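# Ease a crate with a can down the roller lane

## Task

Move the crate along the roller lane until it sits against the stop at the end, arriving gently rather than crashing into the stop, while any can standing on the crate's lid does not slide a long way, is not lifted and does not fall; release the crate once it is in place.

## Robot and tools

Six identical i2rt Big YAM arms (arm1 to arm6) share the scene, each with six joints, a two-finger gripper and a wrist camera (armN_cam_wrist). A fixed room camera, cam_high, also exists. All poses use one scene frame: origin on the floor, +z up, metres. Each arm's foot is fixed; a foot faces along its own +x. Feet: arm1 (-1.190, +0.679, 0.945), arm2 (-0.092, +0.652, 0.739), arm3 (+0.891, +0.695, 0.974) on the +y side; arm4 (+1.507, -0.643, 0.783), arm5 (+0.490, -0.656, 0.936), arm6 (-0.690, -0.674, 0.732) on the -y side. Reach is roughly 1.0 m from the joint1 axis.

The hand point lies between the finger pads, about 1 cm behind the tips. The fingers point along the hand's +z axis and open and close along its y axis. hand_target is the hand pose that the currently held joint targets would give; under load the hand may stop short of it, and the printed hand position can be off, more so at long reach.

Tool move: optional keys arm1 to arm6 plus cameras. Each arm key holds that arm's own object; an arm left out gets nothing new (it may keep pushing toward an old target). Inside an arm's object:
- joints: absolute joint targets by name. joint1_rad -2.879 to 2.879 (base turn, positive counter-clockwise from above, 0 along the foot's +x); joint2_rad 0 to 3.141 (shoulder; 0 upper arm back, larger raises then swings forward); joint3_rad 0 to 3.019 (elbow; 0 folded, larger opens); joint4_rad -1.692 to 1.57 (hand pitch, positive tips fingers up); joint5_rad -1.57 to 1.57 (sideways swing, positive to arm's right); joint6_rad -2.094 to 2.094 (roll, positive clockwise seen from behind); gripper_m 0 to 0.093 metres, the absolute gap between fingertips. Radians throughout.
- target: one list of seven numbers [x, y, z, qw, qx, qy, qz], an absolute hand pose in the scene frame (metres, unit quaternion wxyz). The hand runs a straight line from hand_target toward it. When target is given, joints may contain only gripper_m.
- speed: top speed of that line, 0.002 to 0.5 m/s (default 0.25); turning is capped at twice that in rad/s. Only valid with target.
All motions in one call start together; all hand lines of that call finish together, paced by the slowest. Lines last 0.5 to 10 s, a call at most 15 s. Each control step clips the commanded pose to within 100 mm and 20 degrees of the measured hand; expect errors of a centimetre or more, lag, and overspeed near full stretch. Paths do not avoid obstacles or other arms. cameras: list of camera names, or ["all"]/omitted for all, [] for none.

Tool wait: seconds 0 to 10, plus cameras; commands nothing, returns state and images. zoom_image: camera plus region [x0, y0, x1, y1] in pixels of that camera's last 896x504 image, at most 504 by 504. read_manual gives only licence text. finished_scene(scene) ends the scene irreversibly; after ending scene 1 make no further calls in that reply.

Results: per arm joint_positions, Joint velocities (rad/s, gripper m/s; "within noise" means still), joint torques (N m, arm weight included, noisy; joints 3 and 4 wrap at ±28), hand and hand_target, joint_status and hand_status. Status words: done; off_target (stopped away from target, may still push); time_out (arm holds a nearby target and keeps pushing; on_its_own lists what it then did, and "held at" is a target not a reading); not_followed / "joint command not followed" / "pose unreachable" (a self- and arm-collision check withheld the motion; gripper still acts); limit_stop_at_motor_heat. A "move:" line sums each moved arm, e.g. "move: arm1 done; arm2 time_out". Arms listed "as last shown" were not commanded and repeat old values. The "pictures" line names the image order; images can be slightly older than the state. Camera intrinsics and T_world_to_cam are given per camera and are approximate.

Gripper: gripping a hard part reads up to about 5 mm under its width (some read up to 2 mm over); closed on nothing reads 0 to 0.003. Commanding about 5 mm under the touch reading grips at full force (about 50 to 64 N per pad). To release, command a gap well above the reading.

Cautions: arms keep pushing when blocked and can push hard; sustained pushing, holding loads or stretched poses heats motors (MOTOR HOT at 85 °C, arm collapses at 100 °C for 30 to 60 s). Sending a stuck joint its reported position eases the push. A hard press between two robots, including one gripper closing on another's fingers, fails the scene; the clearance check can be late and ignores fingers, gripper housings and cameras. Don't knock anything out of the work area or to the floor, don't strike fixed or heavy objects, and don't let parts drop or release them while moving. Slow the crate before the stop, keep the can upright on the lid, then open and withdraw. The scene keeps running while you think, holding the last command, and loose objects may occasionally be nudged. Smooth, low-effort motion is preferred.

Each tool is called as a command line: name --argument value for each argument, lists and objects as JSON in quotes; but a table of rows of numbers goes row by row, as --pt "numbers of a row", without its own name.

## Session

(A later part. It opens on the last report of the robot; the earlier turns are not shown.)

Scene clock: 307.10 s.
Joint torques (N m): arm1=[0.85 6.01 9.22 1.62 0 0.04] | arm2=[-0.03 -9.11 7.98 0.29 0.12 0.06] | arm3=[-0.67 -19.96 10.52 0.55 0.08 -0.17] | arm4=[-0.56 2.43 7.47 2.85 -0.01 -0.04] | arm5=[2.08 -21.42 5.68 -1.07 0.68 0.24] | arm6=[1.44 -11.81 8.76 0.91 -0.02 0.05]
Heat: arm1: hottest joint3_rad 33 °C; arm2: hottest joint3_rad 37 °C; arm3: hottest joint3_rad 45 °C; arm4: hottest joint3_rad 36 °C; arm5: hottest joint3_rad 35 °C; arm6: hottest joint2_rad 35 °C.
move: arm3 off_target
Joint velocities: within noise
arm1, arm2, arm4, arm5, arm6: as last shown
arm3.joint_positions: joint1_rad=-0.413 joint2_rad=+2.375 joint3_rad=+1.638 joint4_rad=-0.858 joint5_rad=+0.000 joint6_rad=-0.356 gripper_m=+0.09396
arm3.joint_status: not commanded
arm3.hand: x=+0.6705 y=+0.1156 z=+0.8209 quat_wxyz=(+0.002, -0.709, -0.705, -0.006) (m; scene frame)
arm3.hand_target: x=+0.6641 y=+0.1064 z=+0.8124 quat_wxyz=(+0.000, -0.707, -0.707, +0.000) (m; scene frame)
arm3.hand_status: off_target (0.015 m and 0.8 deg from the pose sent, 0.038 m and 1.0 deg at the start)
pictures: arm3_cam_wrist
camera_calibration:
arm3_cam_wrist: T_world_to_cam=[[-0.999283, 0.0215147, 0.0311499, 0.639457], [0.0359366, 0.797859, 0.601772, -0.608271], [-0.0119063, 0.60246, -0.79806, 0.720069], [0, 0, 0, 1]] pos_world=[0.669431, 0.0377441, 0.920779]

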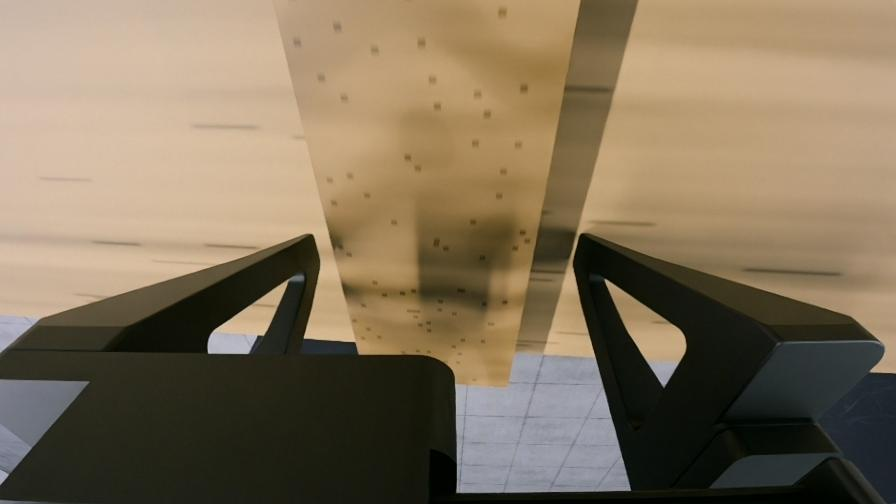

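move --arm3 '{"target":[0.670,0.106,0.808,0,0.7071,0.7071,0],"speed":0.05}' --cameras '[]'

move --arm3 '{"joints":{"gripper_m":0.07}}' --cameras '["arm3_cam_wrist"]'

move --arm3 '{"joints":{"gripper_m":0.055}}' --cameras '["arm3_cam_wrist"]'

move --arm5 '{"target":[0.682,-0.125,0.79,0,0.7071,-0.7071,0],"speed":0.03}' --arm3 '{"target":[0.65,0.106,0.81,0,0.7071,0.7071,0],"speed":0.03}' --cameras '[]'

move --arm5 '{"joints":{"gripper_m":0.093}}' --cameras '["arm5_cam_wrist"]'

Scene clock: 316.77 s.
Joint torques (N m): arm1=[0.32 5.89 9.35 1.52 -0.02 0.08] | arm2=[-0.09 -8.88 8.02 0.32 0.16 0] | arm3=[0.03 -20.01 9.91 0.61 0.07 -0.07] | arm4=[-0.67 2.55 7.46 2.84 0 -0.03] | arm5=[2.08 -21.42 5.68 -1.07 0.68 0.24] | arm6=[1.44 -11.81 8.76 0.91 -0.02 0.05]
Heat: arm1: hottest joint3_rad 33 °C; arm2: hottest joint3_rad 37 °C; arm3: hottest joint3_rad 44 °C; arm4: hottest joint3_rad 36 °C; arm5: hottest joint3_rad 35 °C; arm6: hottest joint2_rad 35 °C.
move: arm3 off_target
Joint velocities: within noise
arm1, arm2, arm4, arm5, arm6: as last shown
arm3.joint_positions: joint1_rad=-0.413 joint2_rad=+2.377 joint3_rad=+1.638 joint4_rad=-0.849 joint5_rad=+0.000 joint6_rad=-0.356 gripper_m=+0.09396
arm3.joint_status: not commanded
arm3.hand: x=+0.6699 y=+0.1137 z=+0.8199 quat_wxyz=(+0.000, -0.709, -0.705, -0.002) (m; scene frame)
arm3.hand_target: x=+0.6702 y=+0.1065 z=+0.8082 quat_wxyz=(+0.000, -0.707, -0.707, +0.000) (m; scene frame)
arm3.hand_status: off_target (0.014 m and 0.4 deg from the pose sent, 0.016 m and 0.8 deg at the start)
pictures: none
No camera images: "cameras" was empty.

Scene clock: 317.40 s.
Joint torques (N m): arm1=[0.38 6.07 9.32 1.66 -0.01 0.04] | arm2=[0.26 -9.52 7.95 0.32 0.12 0.04] | arm3=[-0.44 -20.01 9.89 0.65 0.12 -0.08] | arm4=[-0.62 2.61 7.49 2.84 -0.02 -0.04] | arm5=[2.08 -21.36 5.68 -1.07 0.68 0.24] | arm6=[1.38 -11.81 8.76 0.91 -0.02 0.05]
Heat: arm1: hottest joint3_rad 33 °C; arm2: hottest joint3_rad 37 °C; arm3: hottest joint3_rad 44 °C; arm4: hottest joint3_rad 36 °C; arm5: hottest joint3_rad 35 °C; arm6: hottest joint2_rad 35 °C.
move: arm3 done
Joint velocities: within noise
arm1, arm2, arm4, arm5, arm6: as last shown
arm3.joint_positions: joint1_rad=-0.410 joint2_rad=+2.377 joint3_rad=+1.638 joint4_rad=-0.849 joint5_rad=-0.002 joint6_rad=-0.356 gripper_m=+0.07018
arm3.joint_status: all done
arm3.hand: x=+0.6716 y=+0.1133 z=+0.8195 quat_wxyz=(+0.000, -0.708, -0.706, -0.003) (m; scene frame)
arm3.hand_target: x=+0.6701 y=+0.1065 z=+0.8083 quat_wxyz=(+0.000, -0.707, -0.707, +0.000) (m; scene frame)
arm3.hand_status: not commanded
pictures: arm3_cam_wrist
camera_calibration:
arm3_cam_wrist: T_world_to_cam=[[-0.999306, 0.0194405, 0.0317866, 0.640319], [0.034561, 0.802398, 0.595788, -0.600384], [-0.0139231, 0.596472, -0.802513, 0.726014], [0, 0, 0, 1]] pos_world=[0.670733, 0.0362516, 0.919984]

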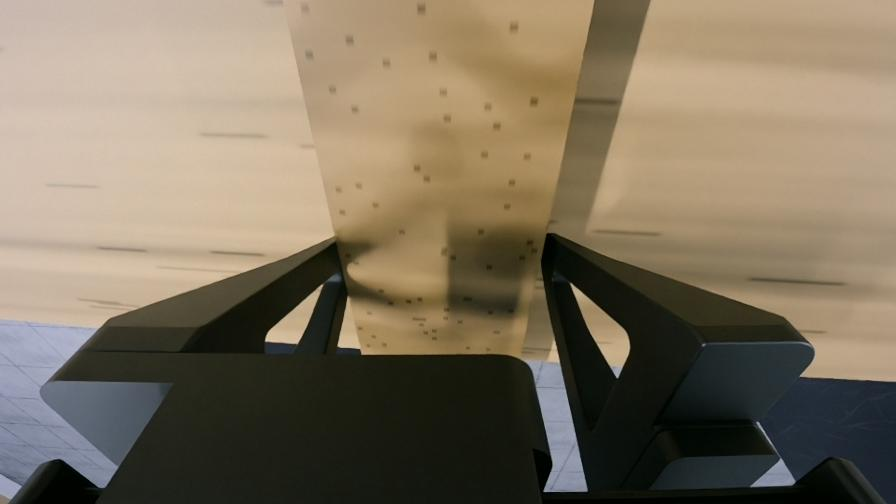

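Scene clock: 317.87 s.
Joint torques (N m): arm1=[0.21 5.95 9.33 1.65 -0.01 0.07] | arm2=[0.03 -9.05 8.02 0.18 0.15 0] | arm3=[-0.5 -20.01 9.85 0.62 0.21 -0.08] | arm4=[-0.5 2.37 7.47 2.84 -0.01 -0.04] | arm5=[2.08 -21.42 5.7 -1.06 0.68 0.24] | arm6=[1.44 -11.81 8.76 0.91 -0.02 0.05]
Heat: arm1: hottest joint3_rad 33 °C; arm2: hottest joint3_rad 37 °C; arm3: hottest joint3_rad 44 °C; arm4: hottest joint3_rad 36 °C; arm5: hottest joint3_rad 35 °C; arm6: hottest joint2_rad 35 °C.
move: arm3 off_target
Joint velocities: within noise
arm1, arm2, arm4, arm5, arm6: as last shown
arm3.joint_positions: joint1_rad=-0.407 joint2_rad=+2.377 joint3_rad=+1.638 joint4_rad=-0.849 joint5_rad=-0.004 joint6_rad=-0.356 gripper_m=+0.06265
arm3.joint_status: gripper_m off_target (ended at +0.06268, target +0.05500)
arm3.hand: x=+0.6740 y=+0.1125 z=+0.8195 quat_wxyz=(-0.001, -0.707, -0.707, -0.004) (m; scene frame)
arm3.hand_target: x=+0.6703 y=+0.1065 z=+0.8083 quat_wxyz=(+0.000, -0.707, -0.707, +0.000) (m; scene frame)
arm3.hand_status: not commanded
pictures: arm3_cam_wrist
camera_calibration:
arm3_cam_wrist: T_world_to_cam=[[-0.999435, 0.0160201, 0.0295364, 0.645011], [0.0304659, 0.802811, 0.595454, -0.596776], [-0.0141729, 0.596018, -0.802846, 0.727016], [0, 0, 0, 1]] pos_world=[0.673132, 0.0354512, 0.919983]

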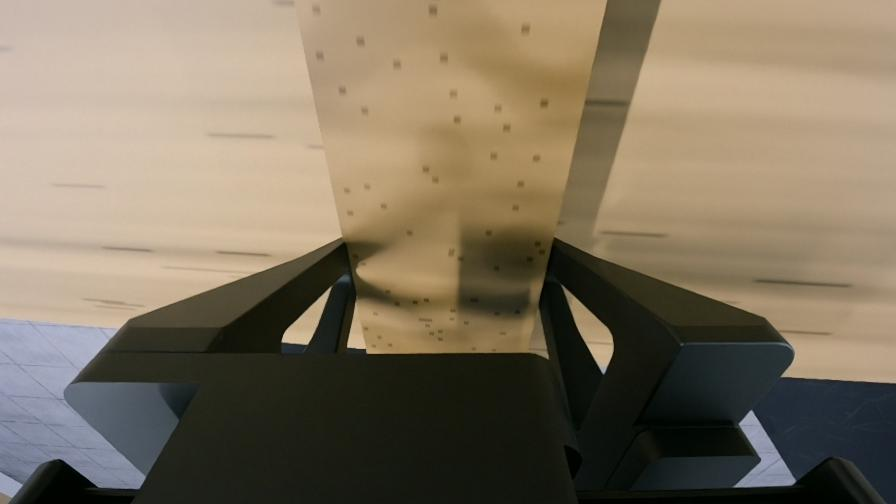

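Scene clock: 319.07 s.
Joint torques (N m): arm1=[0.5 5.83 9.29 1.7 -0.01 0.05] | arm2=[0.38 -8.88 7.98 0.35 0.13 0.08] | arm3=[-3.25 -19.55 11.59 0.34 0.26 -0.32] | arm4=[-0.5 2.67 7.46 2.85 0 -0.04] | arm5=[-0.62 -20.84 7.13 -0.99 0.61 -0.05] | arm6=[1.44 -11.81 8.76 0.91 -0.02 0.05]
Heat: arm1: hottest joint3_rad 33 °C; arm2: hottest joint3_rad 37 °C; arm3: hottest joint3_rad 44 °C; arm4: hottest joint3_rad 36 °C; arm5: hottest joint3_rad 35 °C; arm6: hottest joint2_rad 35 °C.
move: arm3 off_target; arm5 off_target
Joint velocities: within noise
arm1, arm2, arm4, arm6: as last shown
arm3.joint_positions: joint1_rad=-0.408 joint2_rad=+2.381 joint3_rad=+1.645 joint4_rad=-0.860 joint5_rad=-0.004 joint6_rad=-0.359 gripper_m=+0.06265
arm3.joint_status: not commanded
arm3.hand: x=+0.6734 y=+0.1130 z=+0.8194 quat_wxyz=(+0.000, -0.707, -0.707, -0.007) (m; scene frame)
arm3.hand_target: x=+0.6505 y=+0.1072 z=+0.8107 quat_wxyz=(+0.000, -0.707, -0.707, +0.001) (m; scene frame)
arm3.hand_status: off_target (0.026 m and 0.8 deg from the pose sent, 0.027 m and 0.4 deg at the start)
arm5.joint_positions: joint1_rad=-0.271 joint2_rad=+2.206 joint3_rad=+1.394 joint4_rad=-0.677 joint5_rad=-0.007 joint6_rad=-0.342 gripper_m=+0.06281
arm5.joint_status: not commanded
arm5.hand: x=+0.6843 y=-0.1074 z=+0.7995 quat_wxyz=(-0.028, +0.706, -0.708, -0.022) (m; scene frame)
arm5.hand_target: x=+0.6819 y=-0.1249 z=+0.7904 quat_wxyz=(+0.000, +0.707, -0.707, +0.000) (m; scene frame)
arm5.hand_status: off_target (0.020 m and 4.1 deg from the pose sent, 0.020 m and 4.6 deg at the start)
pictures: none
No camera images: "cameras" was empty.

Scene clock: 319.77 s.
Joint torques (N m): arm1=[0.5 5.83 9.32 1.65 -0.03 0.05] | arm2=[0.44 -9.29 8.01 0.32 0.11 0.06] | arm3=[-3.6 -19.72 11.47 0.64 0.31 -0.4] | arm4=[-0.56 2.37 7.45 2.86 -0.01 -0.03] | arm5=[0.09 -20.66 7.08 0.36 -0.09 -0.05] | arm6=[1.44 -11.81 8.76 0.9 -0.02 0.05]
Heat: arm1: hottest joint3_rad 33 °C; arm2: hottest joint3_rad 37 °C; arm3: hottest joint3_rad 44 °C; arm4: hottest joint3_rad 36 °C; arm5: hottest joint3_rad 35 °C; arm6: hottest joint2_rad 35 °C.
move: arm5 done
Joint velocities: within noise
arm1.joint_positions: joint1_rad=+0.663 joint2_rad=+0.482 joint3_rad=+1.331 joint4_rad=-1.298 joint5_rad=-0.081 joint6_rad=-0.422 gripper_m=+0.09396
arm1.joint_status: not commanded
arm1.hand: x=-1.0464 y=+0.5489 z=+1.4903 quat_wxyz=(-0.454, -0.141, -0.834, +0.279) (m; scene frame)
arm1.hand_target: x=-1.0487 y=+0.5513 z=+1.5031 quat_wxyz=(-0.464, -0.139, -0.827, +0.286) (m; scene frame)
arm1.hand_status: not commanded
arm2.joint_positions: joint1_rad=+0.644 joint2_rad=+1.321 joint3_rad=+1.608 joint4_rad=-1.670 joint5_rad=-0.016 joint6_rad=+0.477 gripper_m=+0.09293
arm2.joint_status: not commanded
arm2.hand: x=+0.0976 y=+0.2940 z=+1.1198 quat_wxyz=(-0.092, -0.706, -0.702, +0.028) (m; scene frame)
arm2.hand_target: x=+0.1000 y=+0.2999 z=+1.1192 quat_wxyz=(-0.088, -0.704, -0.704, +0.028) (m; scene frame)
arm2.hand_status: not commanded
arm3.joint_positions: joint1_rad=-0.401 joint2_rad=+2.381 joint3_rad=+1.645 joint4_rad=-0.866 joint5_rad=-0.006 joint6_rad=-0.355 gripper_m=+0.06265
arm3.joint_status: not commanded
arm3.hand: x=+0.6785 y=+0.1129 z=+0.8192 quat_wxyz=(+0.001, -0.706, -0.708, -0.010) (m; scene frame)
arm3.hand_target: x=+0.6504 y=+0.1072 z=+0.8107 quat_wxyz=(+0.000, -0.707, -0.707, +0.001) (m; scene frame)
arm3.hand_status: not commanded
arm4.joint_positions: joint1_rad=-0.110 joint2_rad=+0.514 joint3_rad=+1.452 joint4_rad=-1.290 joint5_rad=-0.009 joint6_rad=-0.312 gripper_m=+0.09396
arm4.joint_status: not commanded
arm4.hand: x=+1.4752 y=-0.4572 z=+1.3804 quat_wxyz=(-0.442, +0.695, -0.439, -0.360) (m; scene frame)
arm4.hand_target: x=+1.4755 y=-0.4612 z=+1.3904 quat_wxyz=(-0.450, +0.689, -0.435, -0.366) (m; scene frame)
arm4.hand_status: not commanded
arm5.joint_positions: joint1_rad=-0.274 joint2_rad=+2.205 joint3_rad=+1.395 joint4_rad=-0.721 joint5_rad=+0.009 joint6_rad=-0.342 gripper_m=+0.09290
arm5.joint_status: all done
arm5.hand: x=+0.6849 y=-0.1186 z=+0.7997 quat_wxyz=(-0.012, +0.705, -0.709, -0.006) (m; scene frame)
arm5.hand_target: x=+0.6820 y=-0.1247 z=+0.7905 quat_wxyz=(-0.001, +0.707, -0.707, +0.000) (m; scene frame)
arm5.hand_status: not commanded
arm6.joint_positions: joint1_rad=-0.561 joint2_rad=+1.320 joint3_rad=+1.826 joint4_rad=-1.679 joint5_rad=+0.001 joint6_rad=-0.486 gripper_m=+0.09295
arm6.joint_status: not commanded
arm6.hand: x=-0.4956 y=-0.3002 z=+1.2048 quat_wxyz=(-0.191, +0.695, -0.691, -0.058) (m; scene frame)
arm6.hand_target: x=-0.4999 y=-0.2999 z=+1.1993 quat_wxyz=(-0.181, +0.695, -0.693, -0.057) (m; scene frame)
arm6.hand_status: not commanded
pictures: arm5_cam_wrist
camera_calibration:
arm5_cam_wrist: T_world_to_cam=[[0.999879, 0.0102268, 0.0117512, -0.693992], [0.0014935, -0.813794, 0.581151, -0.56286], [0.0155064, -0.581063, -0.813711, 0.693821], [0, 0, 0, 1]] pos_world=[0.68399, -0.0478005, 0.899831]

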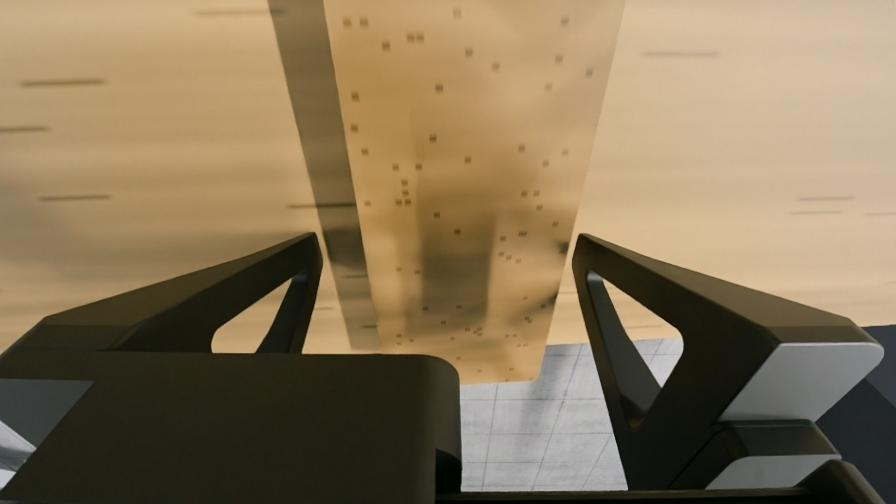

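move --arm5 '{"target":[0.692,-0.130,0.87,0,0.7071,-0.7071,0],"speed":0.06}' --cameras '[]'

move --arm5 '{"target":[0.55,-0.32,1.12,0,0.7071,-0.7071,0],"speed":0.2}' --arm3 '{"target":[0.88,0.107,0.803,0,0.7071,0.7071,0],"speed":0.05}' --cameras '["arm3_cam_wrist","arm4_cam_wrist","cam_high"]'

Scene clock: 327.17 s.
Joint torques (N m): arm1=[0.26 6.07 9.28 1.68 -0.02 0.03] | arm2=[0.32 -8.76 7.97 0.29 0.13 0.03] | arm3=[-3.9 -19.9 11.56 0.64 0.32 -0.35] | arm4=[-0.62 2.49 7.45 2.84 0 -0.04] | arm5=[-1.08 -22.48 7.99 0.46 -0.03 -0.07] | arm6=[1.44 -11.81 8.76 0.91 -0.02 0.05]
Heat: arm1: hottest joint3_rad 33 °C; arm2: hottest joint3_rad 37 °C; arm3: hottest joint3_rad 43 °C; arm4: hottest joint3_rad 36 °C; arm5: hottest joint3_rad 35 °C; arm6: hottest joint2_rad 35 °C.
move: arm5 done
Joint velocities: within noise
arm1, arm2, arm4, arm6: as last shown
arm3.joint_positions: joint1_rad=-0.400 joint2_rad=+2.382 joint3_rad=+1.645 joint4_rad=-0.867 joint5_rad=-0.006 joint6_rad=-0.353 gripper_m=+0.06265
arm3.joint_status: not commanded
arm3.hand: x=+0.6792 y=+0.1129 z=+0.8190 quat_wxyz=(+0.001, -0.706, -0.708, -0.011) (m; scene frame)
arm3.hand_target: x=+0.6505 y=+0.1072 z=+0.8105 quat_wxyz=(+0.000, -0.707, -0.707, +0.001) (m; scene frame)
arm3.hand_status: not commanded
arm5.joint_positions: joint1_rad=-0.284 joint2_rad=+2.088 joint3_rad=+1.395 joint4_rad=-0.871 joint5_rad=+0.009 joint6_rad=-0.356 gripper_m=+0.09294
arm5.joint_status: not commanded
arm5.hand: x=+0.6876 y=-0.1299 z=+0.8631 quat_wxyz=(+0.003, +0.707, -0.707, +0.001) (m; scene frame)
arm5.hand_target: x=+0.6921 y=-0.1299 z=+0.8699 quat_wxyz=(+0.000, +0.707, -0.707, +0.000) (m; scene frame)
arm5.hand_status: done (0.008 m and 0.4 deg from the pose sent, 0.072 m and 1.5 deg at the start)
pictures: none
No camera images: "cameras" was empty.

Scene clock: 332.63 s.
Joint torques (N m): arm1=[0.38 6.18 9.28 1.68 0 0.05] | arm2=[0.73 -9.64 7.97 0.23 0.15 0.04] | arm3=[-5.71 -20.95 6.83 0.88 1.12 -0.49] | arm4=[-0.67 2.55 7.47 2.88 -0.01 -0.04] | arm5=[0.09 -9.99 9.01 0.5 0.08 0.05] | arm6=[1.44 -11.81 8.76 0.9 -0.01 0.05]
Heat: arm1: hottest joint3_rad 33 °C; arm2: hottest joint3_rad 37 °C; arm3: hottest joint3_rad 43 °C; arm4: hottest joint3_rad 36 °C; arm5: hottest joint3_rad 35 °C; arm6: hottest joint2_rad 35 °C.
move: arm3 off_target; arm5 done
Joint velocities: within noise
arm1, arm2, arm4, arm6: as last shown
arm3.joint_positions: joint1_rad=-0.011 joint2_rad=+2.337 joint3_rad=+1.497 joint4_rad=-0.761 joint5_rad=-0.031 joint6_rad=+0.033 gripper_m=+0.06265
arm3.joint_status: not commanded
arm3.hand: x=+0.9179 y=+0.1135 z=+0.8045 quat_wxyz=(-0.003, -0.705, -0.709, -0.017) (m; scene frame)
arm3.hand_target: x=+0.8808 y=+0.1085 z=+0.8034 quat_wxyz=(+0.001, -0.708, -0.707, +0.000) (m; scene frame)
arm3.hand_status: off_target (0.038 m and 1.9 deg from the pose sent, 0.202 m and 1.3 deg at the start)
arm5.joint_positions: joint1_rad=-0.100 joint2_rad=+1.249 joint3_rad=+1.052 joint4_rad=-1.354 joint5_rad=+0.009 joint6_rad=-0.173 gripper_m=+0.09294
arm5.joint_status: not commanded
arm5.hand: x=+0.5533 y=-0.3143 z=+1.1213 quat_wxyz=(-0.003, +0.707, -0.707, -0.003) (m; scene frame)
arm5.hand_target: x=+0.5501 y=-0.3199 z=+1.1200 quat_wxyz=(+0.000, +0.707, -0.707, +0.000) (m; scene frame)
arm5.hand_status: done (0.007 m and 0.5 deg from the pose sent, 0.348 m and 0.4 deg at the start)
pictures: arm3_cam_wrist, arm4_cam_wrist, cam_high
camera_calibration:
arm3_cam_wrist: T_world_to_cam=[[-0.99991, 0.00915826, 0.00978719, 0.906369], [0.0132255, 0.792826, 0.609304, -0.590315], [-0.00217937, 0.609379, -0.792876, 0.697407], [0, 0, 0, 1]] pos_world=[0.915614, 0.0347313, 0.903768]

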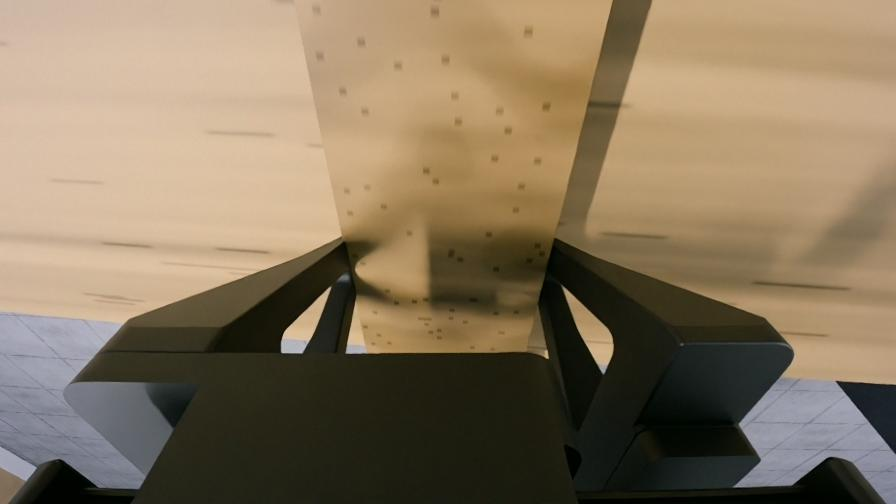

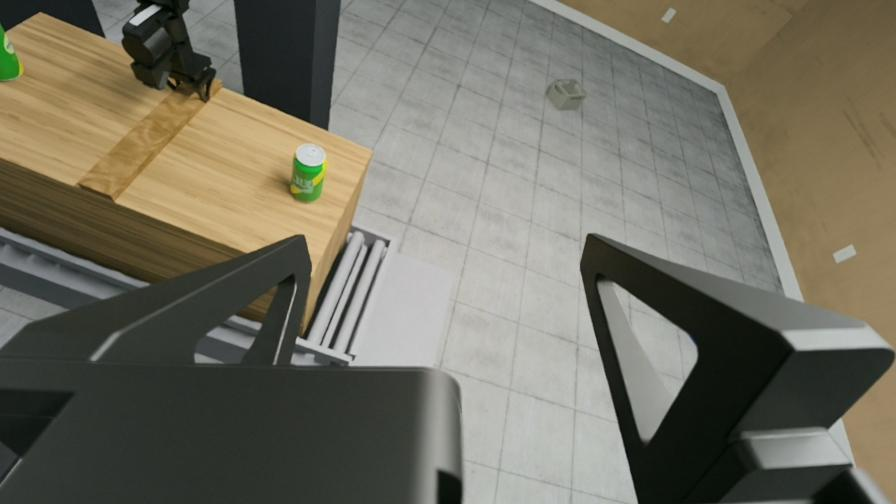

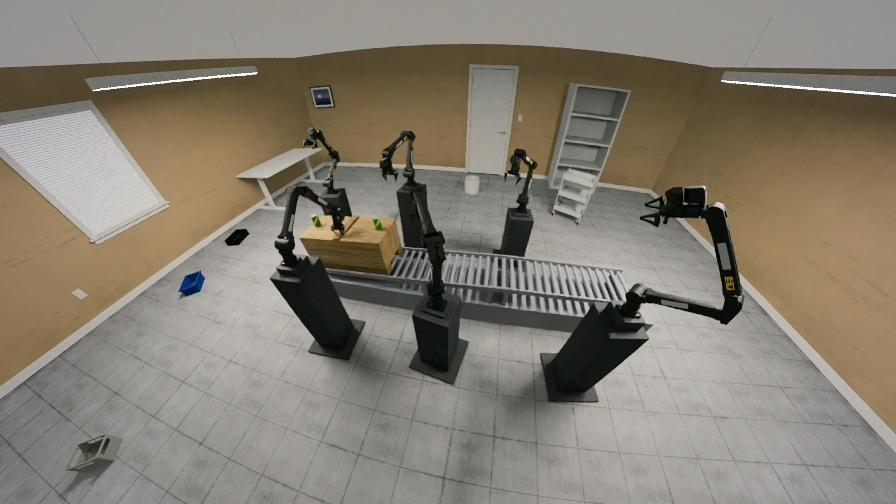

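move --arm3 '{"target":[0.94,0.107,0.800,0,0.7071,0.7071,0],"speed":0.02}' --cameras '["arm4_cam_wrist"]'

move --arm3 '{"target":[0.97,0.107,0.800,0,0.7071,0.7071,0],"speed":0.012}' --cameras '["arm4_cam_wrist"]'

Scene clock: 340.83 s.
Joint torques (N m): arm1=[0.15 6.12 9.28 1.62 -0.04 0.04] | arm2=[0.32 -9.52 7.91 0.34 0.14 0.01] | arm3=[-4.66 -20.54 7.65 0.28 1.15 -0.41] | arm4=[-0.62 2.37 7.5 2.88 0 -0.03] | arm5=[0.03 -9.99 9.02 0.5 0.08 0.07] | arm6=[1.44 -11.87 8.76 0.9 -0.02 0.05]
Heat: arm1: hottest joint3_rad 33 °C; arm2: hottest joint3_rad 37 °C; arm3: hottest joint3_rad 42 °C; arm4: hottest joint3_rad 36 °C; arm5: hottest joint3_rad 35 °C; arm6: hottest joint3_rad 35 °C.
move: arm3 off_target
Joint velocities: within noise
arm1, arm2, arm4, arm5, arm6: as last shown
arm3.joint_positions: joint1_rad=+0.080 joint2_rad=+2.339 joint3_rad=+1.497 joint4_rad=-0.744 joint5_rad=-0.035 joint6_rad=+0.125 gripper_m=+0.06265
arm3.joint_status: not commanded
arm3.hand: x=+0.9711 y=+0.1149 z=+0.8030 quat_wxyz=(-0.007, -0.705, -0.709, -0.013) (m; scene frame)
arm3.hand_target: x=+0.9404 y=+0.1080 z=+0.8004 quat_wxyz=(+0.000, -0.707, -0.707, +0.000) (m; scene frame)
arm3.hand_status: off_target (0.032 m and 1.7 deg from the pose sent, 0.023 m and 1.9 deg at the start)
arm5.joint_positions: joint1_rad=-0.100 joint2_rad=+1.249 joint3_rad=+1.052 joint4_rad=-1.355 joint5_rad=+0.009 joint6_rad=-0.173 gripper_m=+0.09294
arm5.hand: x=+0.5533 y=-0.3144 z=+1.1213 quat_wxyz=(-0.003, +0.707, -0.707, -0.003) (m; scene frame)
pictures: arm4_cam_wrist

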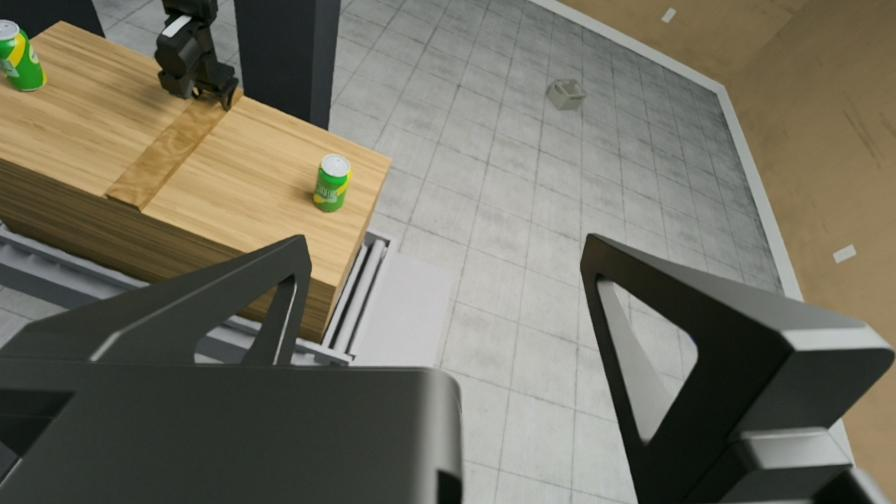

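Scene clock: 343.80 s.
Joint torques (N m): arm1=[0.5 6.07 9.28 1.7 -0.01 0.06] | arm2=[0.67 -9.17 7.94 0.38 0.13 0.05] | arm3=[-3.14 -21.25 8.43 -0.23 1.12 -0.33] | arm4=[-0.5 2.32 7.47 2.82 -0.01 -0.04] | arm5=[0.09 -9.99 9.02 0.51 0.09 0.06] | arm6=[1.44 -11.81 8.76 0.91 -0.01 0.05]
Heat: arm1: hottest joint3_rad 33 °C; arm2: hottest joint3_rad 37 °C; arm3: hottest joint3_rad 42 °C; arm4: hottest joint3_rad 36 °C; arm5: hottest joint3_rad 35 °C; arm6: hottest joint3_rad 35 °C.
move: arm3 off_target
Joint velocities: within noise
arm1, arm2, arm4, arm5, arm6: as last shown
arm3.joint_positions: joint1_rad=+0.121 joint2_rad=+2.343 joint3_rad=+1.499 joint4_rad=-0.734 joint5_rad=-0.035 joint6_rad=+0.167 gripper_m=+0.06265
arm3.joint_status: not commanded
arm3.hand: x=+0.9953 y=+0.1160 z=+0.8015 quat_wxyz=(-0.010, -0.706, -0.708, -0.011) (m; scene frame)
arm3.hand_target: x=+0.9701 y=+0.1079 z=+0.8002 quat_wxyz=(+0.000, -0.707, -0.707, +0.000) (m; scene frame)
arm3.hand_status: off_target (0.027 m and 1.7 deg from the pose sent, 0.009 m and 1.7 deg at the start)
pictures: arm4_cam_wrist

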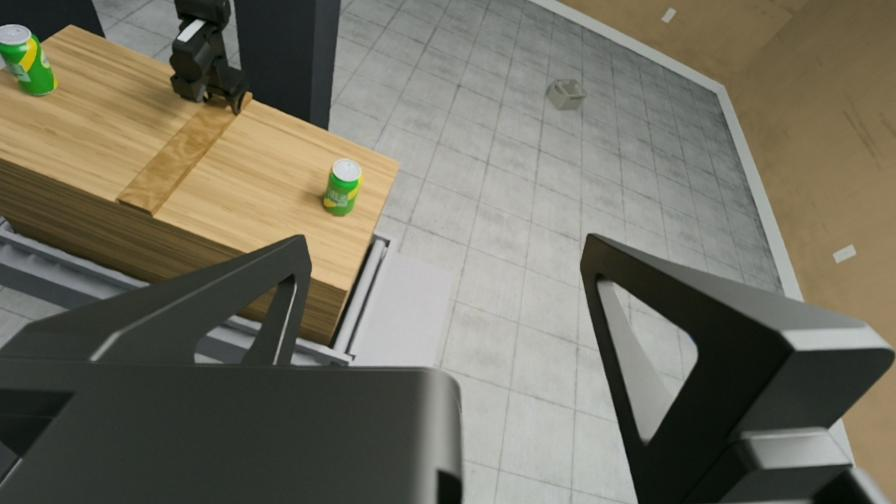

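move --arm3 '{"target":[0.995,0.107,0.800,0,0.7071,0.7071,0],"speed":0.012}' --cameras '["arm4_cam_wrist"]'

move --arm3 '{"target":[1.02,0.107,0.800,0,0.7071,0.7071,0],"speed":0.012}' --cameras '["arm4_cam_wrist"]'

move --arm3 '{"target":[1.04,0.107,0.800,0,0.7071,0.7071,0],"speed":0.012}' --cameras '["arm4_cam_wrist","arm3_cam_wrist"]'

Scene clock: 353.60 s.
Joint torques (N m): arm1=[0.62 6.24 9.32 1.62 -0.01 0.02] | arm2=[0.15 -9.35 8.05 0.4 0.16 -0.01] | arm3=[-3.43 -20.66 8.69 -0.51 1.14 -0.35] | arm4=[-0.5 2.49 7.49 2.82 0 -0.05] | arm5=[0.03 -9.99 9.02 0.5 0.08 0.06] | arm6=[1.44 -11.81 8.76 0.92 -0.02 0.05]
Heat: arm1: hottest joint3_rad 33 °C; arm2: hottest joint3_rad 37 °C; arm3: hottest joint3_rad 41 °C; arm4: hottest joint3_rad 36 °C; arm5: hottest joint3_rad 35 °C; arm6: hottest joint3_rad 35 °C.
move: arm3 off_target
Joint velocities: within noise
arm1, arm2, arm4, arm5, arm6: as last shown
arm3.joint_positions: joint1_rad=+0.163 joint2_rad=+2.351 joint3_rad=+1.513 joint4_rad=-0.734 joint5_rad=-0.036 joint6_rad=+0.210 gripper_m=+0.06265
arm3.joint_status: not commanded
arm3.hand: x=+1.0209 y=+0.1161 z=+0.8004 quat_wxyz=(-0.013, -0.706, -0.708, -0.010) (m; scene frame)
arm3.hand_target: x=+0.9952 y=+0.1079 z=+0.8001 quat_wxyz=(+0.000, -0.707, -0.707, +0.000) (m; scene frame)
arm3.hand_status: off_target (0.027 m and 1.8 deg from the pose sent, 0.009 m and 1.7 deg at the start)
pictures: arm4_cam_wrist

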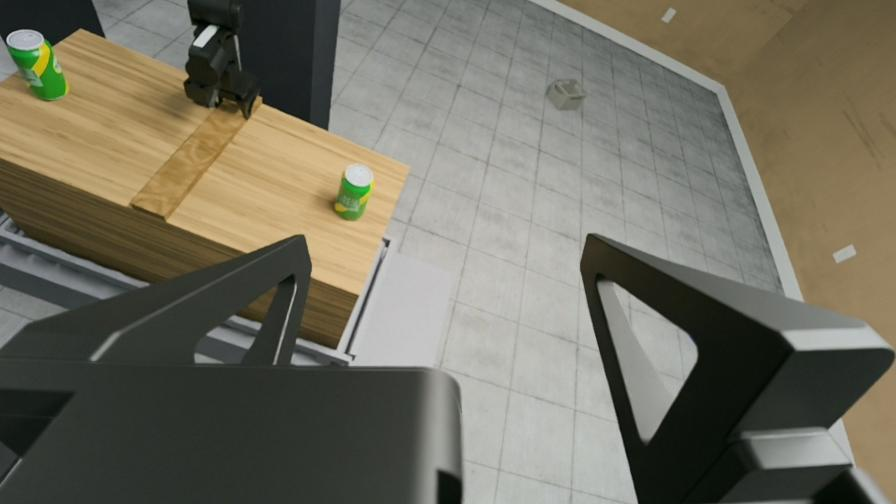

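Scene clock: 356.17 s.
Joint torques (N m): arm1=[0.44 6.24 9.25 1.68 -0.01 0.06] | arm2=[0.09 -9.58 7.98 0.35 0.15 0.04] | arm3=[-4.13 -21.07 8.83 -0.75 1.14 -0.34] | arm4=[-0.5 2.32 7.45 2.84 -0.01 -0.03] | arm5=[0.09 -9.93 9.01 0.5 0.08 0.07] | arm6=[1.44 -11.81 8.76 0.91 -0.02 0.05]
Heat: arm1: hottest joint3_rad 33 °C; arm2: hottest joint3_rad 37 °C; arm3: hottest joint3_rad 41 °C; arm4: hottest joint3_rad 36 °C; arm5: hottest joint3_rad 35 °C; arm6: hottest joint3_rad 35 °C.
move: arm3 off_target
Joint velocities: within noise
arm1, arm2, arm4, arm5, arm6: as last shown
arm3.joint_positions: joint1_rad=+0.204 joint2_rad=+2.361 joint3_rad=+1.532 joint4_rad=-0.738 joint5_rad=-0.036 joint6_rad=+0.250 gripper_m=+0.06265
arm3.joint_status: not commanded
arm3.hand: x=+1.0460 y=+0.1162 z=+0.7995 quat_wxyz=(-0.014, -0.706, -0.708, -0.009) (m; scene frame)
arm3.hand_target: x=+1.0203 y=+0.1078 z=+0.8001 quat_wxyz=(+0.000, -0.707, -0.707, +0.000) (m; scene frame)
arm3.hand_status: off_target (0.028 m and 1.9 deg from the pose sent, 0.009 m and 1.8 deg at the start)
pictures: arm4_cam_wrist

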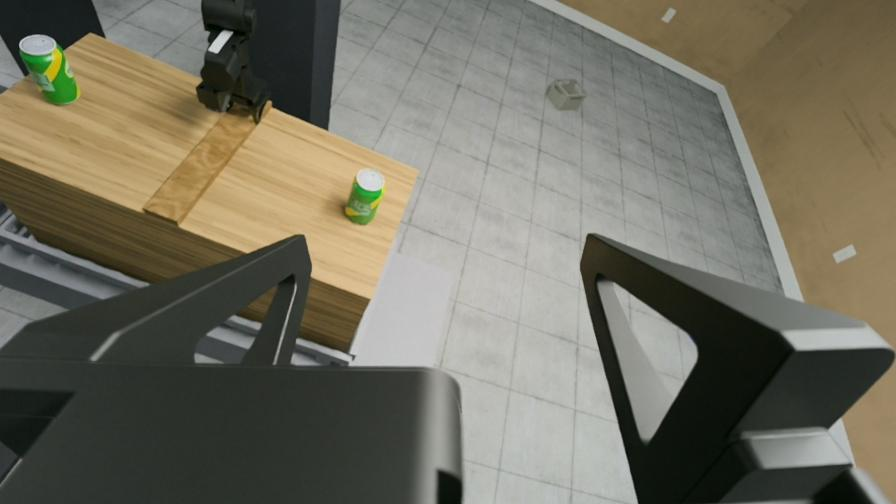

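Scene clock: 358.30 s.
Joint torques (N m): arm1=[0.5 5.89 9.29 1.54 0 0.05] | arm2=[0.56 -9.7 8.03 0.27 0.12 0.08] | arm3=[-3.14 -21.3 9.17 -0.69 1.15 -0.25] | arm4=[-0.67 2.61 7.46 2.86 0 -0.04] | arm5=[0.03 -9.99 9.02 0.5 0.08 0.07] | arm6=[1.44 -11.81 8.76 0.91 -0.02 0.05]
Heat: arm1: hottest joint3_rad 33 °C; arm2: hottest joint3_rad 37 °C; arm3: hottest joint3_rad 41 °C; arm4: hottest joint3_rad 36 °C; arm5: hottest joint3_rad 35 °C; arm6: hottest joint3_rad 35 °C.
move: arm3 off_target
Joint velocities: within noise
arm1, arm2, arm4, arm5, arm6: as last shown
arm3.joint_positions: joint1_rad=+0.224 joint2_rad=+2.368 joint3_rad=+1.548 joint4_rad=-0.749 joint5_rad=-0.036 joint6_rad=+0.271 gripper_m=+0.06265
arm3.joint_status: not commanded
arm3.hand: x=+1.0583 y=+0.1163 z=+0.7992 quat_wxyz=(-0.013, -0.706, -0.708, -0.010) (m; scene frame)
arm3.hand_target: x=+1.0402 y=+0.1075 z=+0.8002 quat_wxyz=(+0.000, -0.707, -0.707, +0.000) (m; scene frame)
arm3.hand_status: off_target (0.021 m and 1.9 deg from the pose sent, 0.011 m and 1.9 deg at the start)
pictures: arm3_cam_wrist, arm4_cam_wrist
camera_calibration:
arm3_cam_wrist: T_world_to_cam=[[-0.999911, 0.0125444, 0.00445319, 1.0506], [0.0127521, 0.806762, 0.590738, -0.577463], [0.00381778, 0.590743, -0.806851, 0.698678], [0, 0, 0, 1]] pos_world=[1.05521, 0.0399572, 0.90018]

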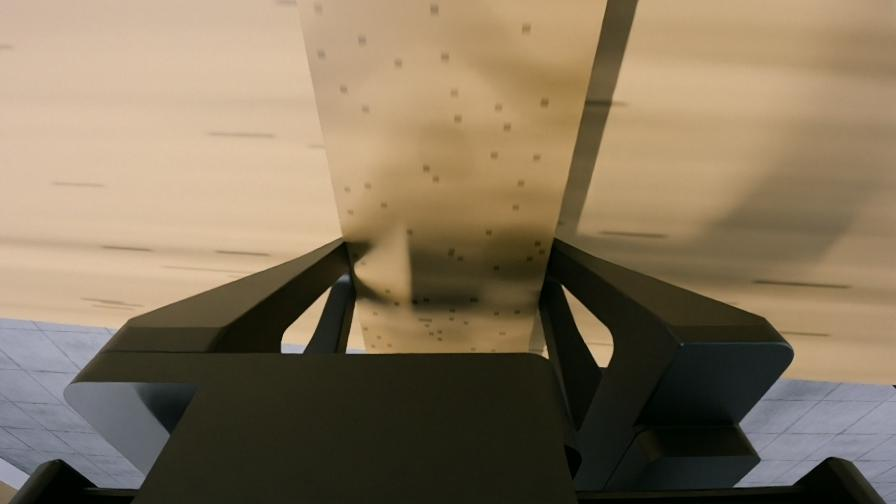

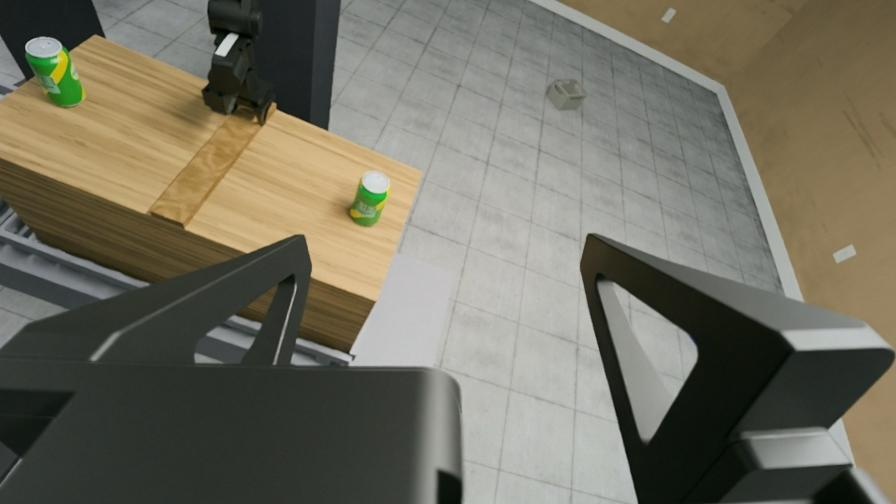

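move --arm3 '{"target":[1.06,0.107,0.800,0,0.7071,0.7071,0],"speed":0.012}' --cameras '[]'

move --arm3 '{"target":[1.075,0.107,0.800,0,0.7071,0.7071,0],"speed":0.012}' --cameras '["arm4_cam_wrist"]'

Scene clock: 364.60 s.
Joint torques (N m): arm1=[0.56 5.95 9.32 1.7 -0.01 0.04] | arm2=[0.85 -9.23 7.95 0.27 0.18 0.01] | arm3=[0.03 -20.84 9.94 -0.53 1.13 -0.01] | arm4=[-0.5 2.43 7.49 2.85 -0.01 -0.04] | arm5=[0.09 -9.99 9.02 0.51 0.08 0.07] | arm6=[1.44 -11.81 8.76 0.91 -0.02 0.05]
Heat: arm1: hottest joint3_rad 33 °C; arm2: hottest joint3_rad 36 °C; arm3: hottest joint3_rad 41 °C; arm4: hottest joint3_rad 36 °C; arm5: hottest joint3_rad 35 °C; arm6: hottest joint3_rad 35 °C.
move: arm3 done
Joint velocities: within noise
arm1.joint_positions: joint1_rad=+0.663 joint2_rad=+0.482 joint3_rad=+1.331 joint4_rad=-1.298 joint5_rad=-0.081 joint6_rad=-0.422 gripper_m=+0.09396
arm1.joint_status: not commanded
arm1.hand: x=-1.0464 y=+0.5489 z=+1.4903 quat_wxyz=(-0.454, -0.141, -0.834, +0.279) (m; scene frame)
arm1.hand_target: x=-1.0487 y=+0.5513 z=+1.5031 quat_wxyz=(-0.464, -0.139, -0.827, +0.286) (m; scene frame)
arm1.hand_status: not commanded
arm2.joint_positions: joint1_rad=+0.644 joint2_rad=+1.321 joint3_rad=+1.608 joint4_rad=-1.670 joint5_rad=-0.016 joint6_rad=+0.477 gripper_m=+0.09293
arm2.joint_status: not commanded
arm2.hand: x=+0.0976 y=+0.2940 z=+1.1198 quat_wxyz=(-0.092, -0.706, -0.702, +0.028) (m; scene frame)
arm2.hand_target: x=+0.1000 y=+0.2999 z=+1.1192 quat_wxyz=(-0.088, -0.704, -0.704, +0.028) (m; scene frame)
arm2.hand_status: not commanded
arm3.joint_positions: joint1_rad=+0.226 joint2_rad=+2.374 joint3_rad=+1.560 joint4_rad=-0.767 joint5_rad=-0.036 joint6_rad=+0.273 gripper_m=+0.06265
arm3.joint_status: not commanded
arm3.hand: x=+1.0595 y=+0.1162 z=+0.7992 quat_wxyz=(-0.008, -0.706, -0.708, -0.013) (m; scene frame)
arm3.hand_target: x=+1.0600 y=+0.1071 z=+0.8002 quat_wxyz=(-0.001, -0.707, -0.707, +0.000) (m; scene frame)
arm3.hand_status: done (0.009 m and 1.7 deg from the pose sent, 0.010 m and 1.9 deg at the start)
arm4.joint_positions: joint1_rad=-0.110 joint2_rad=+0.514 joint3_rad=+1.452 joint4_rad=-1.290 joint5_rad=-0.009 joint6_rad=-0.312 gripper_m=+0.09396
arm4.joint_status: not commanded
arm4.hand: x=+1.4752 y=-0.4572 z=+1.3804 quat_wxyz=(-0.442, +0.695, -0.439, -0.360) (m; scene frame)
arm4.hand_target: x=+1.4755 y=-0.4612 z=+1.3904 quat_wxyz=(-0.450, +0.689, -0.435, -0.366) (m; scene frame)
arm4.hand_status: not commanded
arm5: as last shown
arm6.joint_positions: joint1_rad=-0.561 joint2_rad=+1.320 joint3_rad=+1.826 joint4_rad=-1.679 joint5_rad=+0.001 joint6_rad=-0.486 gripper_m=+0.09295
arm6.joint_status: not commanded
arm6.hand: x=-0.4956 y=-0.3002 z=+1.2048 quat_wxyz=(-0.191, +0.695, -0.691, -0.058) (m; scene frame)
arm6.hand_target: x=-0.4999 y=-0.2999 z=+1.1993 quat_wxyz=(-0.181, +0.695, -0.693, -0.057) (m; scene frame)
arm6.hand_status: not commanded
pictures: none
No camera images: "cameras" was empty.

Scene clock: 366.33 s.
Joint torques (N m): arm1=[0.21 5.77 9.26 1.61 0 0.05] | arm2=[-0.03 -9.47 8.1 0.27 0.14 0.04] | arm3=[1.44 -20.66 10.58 -0.28 1.1 0.19] | arm4=[-0.38 2.43 7.51 2.82 -0.01 -0.04] | arm5=[0.09 -9.99 9.02 0.51 0.09 0.07] | arm6=[1.44 -11.81 8.76 0.91 -0.02 0.05]
Heat: arm1: hottest joint3_rad 33 °C; arm2: hottest joint3_rad 36 °C; arm3: hottest joint3_rad 41 °C; arm4: hottest joint3_rad 36 °C; arm5: hottest joint3_rad 35 °C; arm6: hottest joint3_rad 35 °C.
move: arm3 off_target
Joint velocities: within noise
arm1, arm2, arm4, arm5, arm6: as last shown
arm3.joint_positions: joint1_rad=+0.231 joint2_rad=+2.378 joint3_rad=+1.569 joint4_rad=-0.780 joint5_rad=-0.036 joint6_rad=+0.277 gripper_m=+0.06265
arm3.joint_status: not commanded
arm3.hand: x=+1.0623 y=+0.1169 z=+0.7991 quat_wxyz=(-0.004, -0.706, -0.708, -0.015) (m; scene frame)
arm3.hand_target: x=+1.0751 y=+0.1075 z=+0.8003 quat_wxyz=(-0.001, -0.707, -0.707, +0.000) (m; scene frame)
arm3.hand_status: off_target (0.016 m and 1.8 deg from the pose sent, 0.018 m and 1.7 deg at the start)
pictures: arm4_cam_wrist

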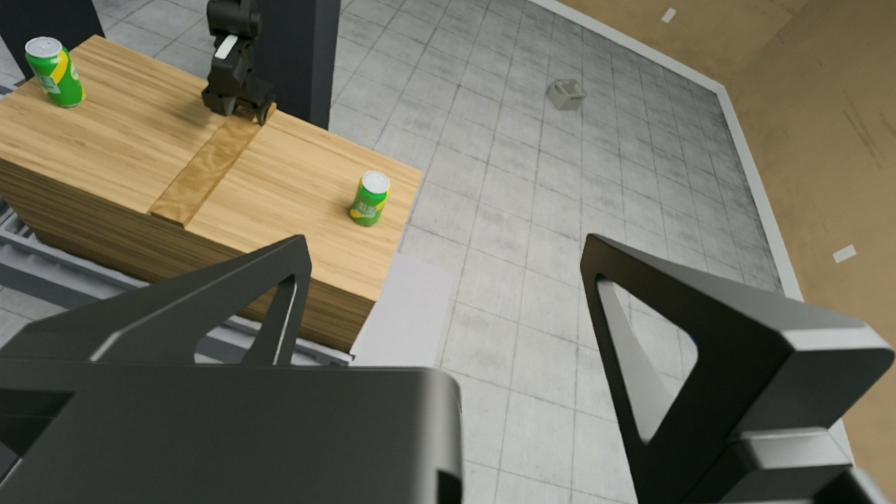

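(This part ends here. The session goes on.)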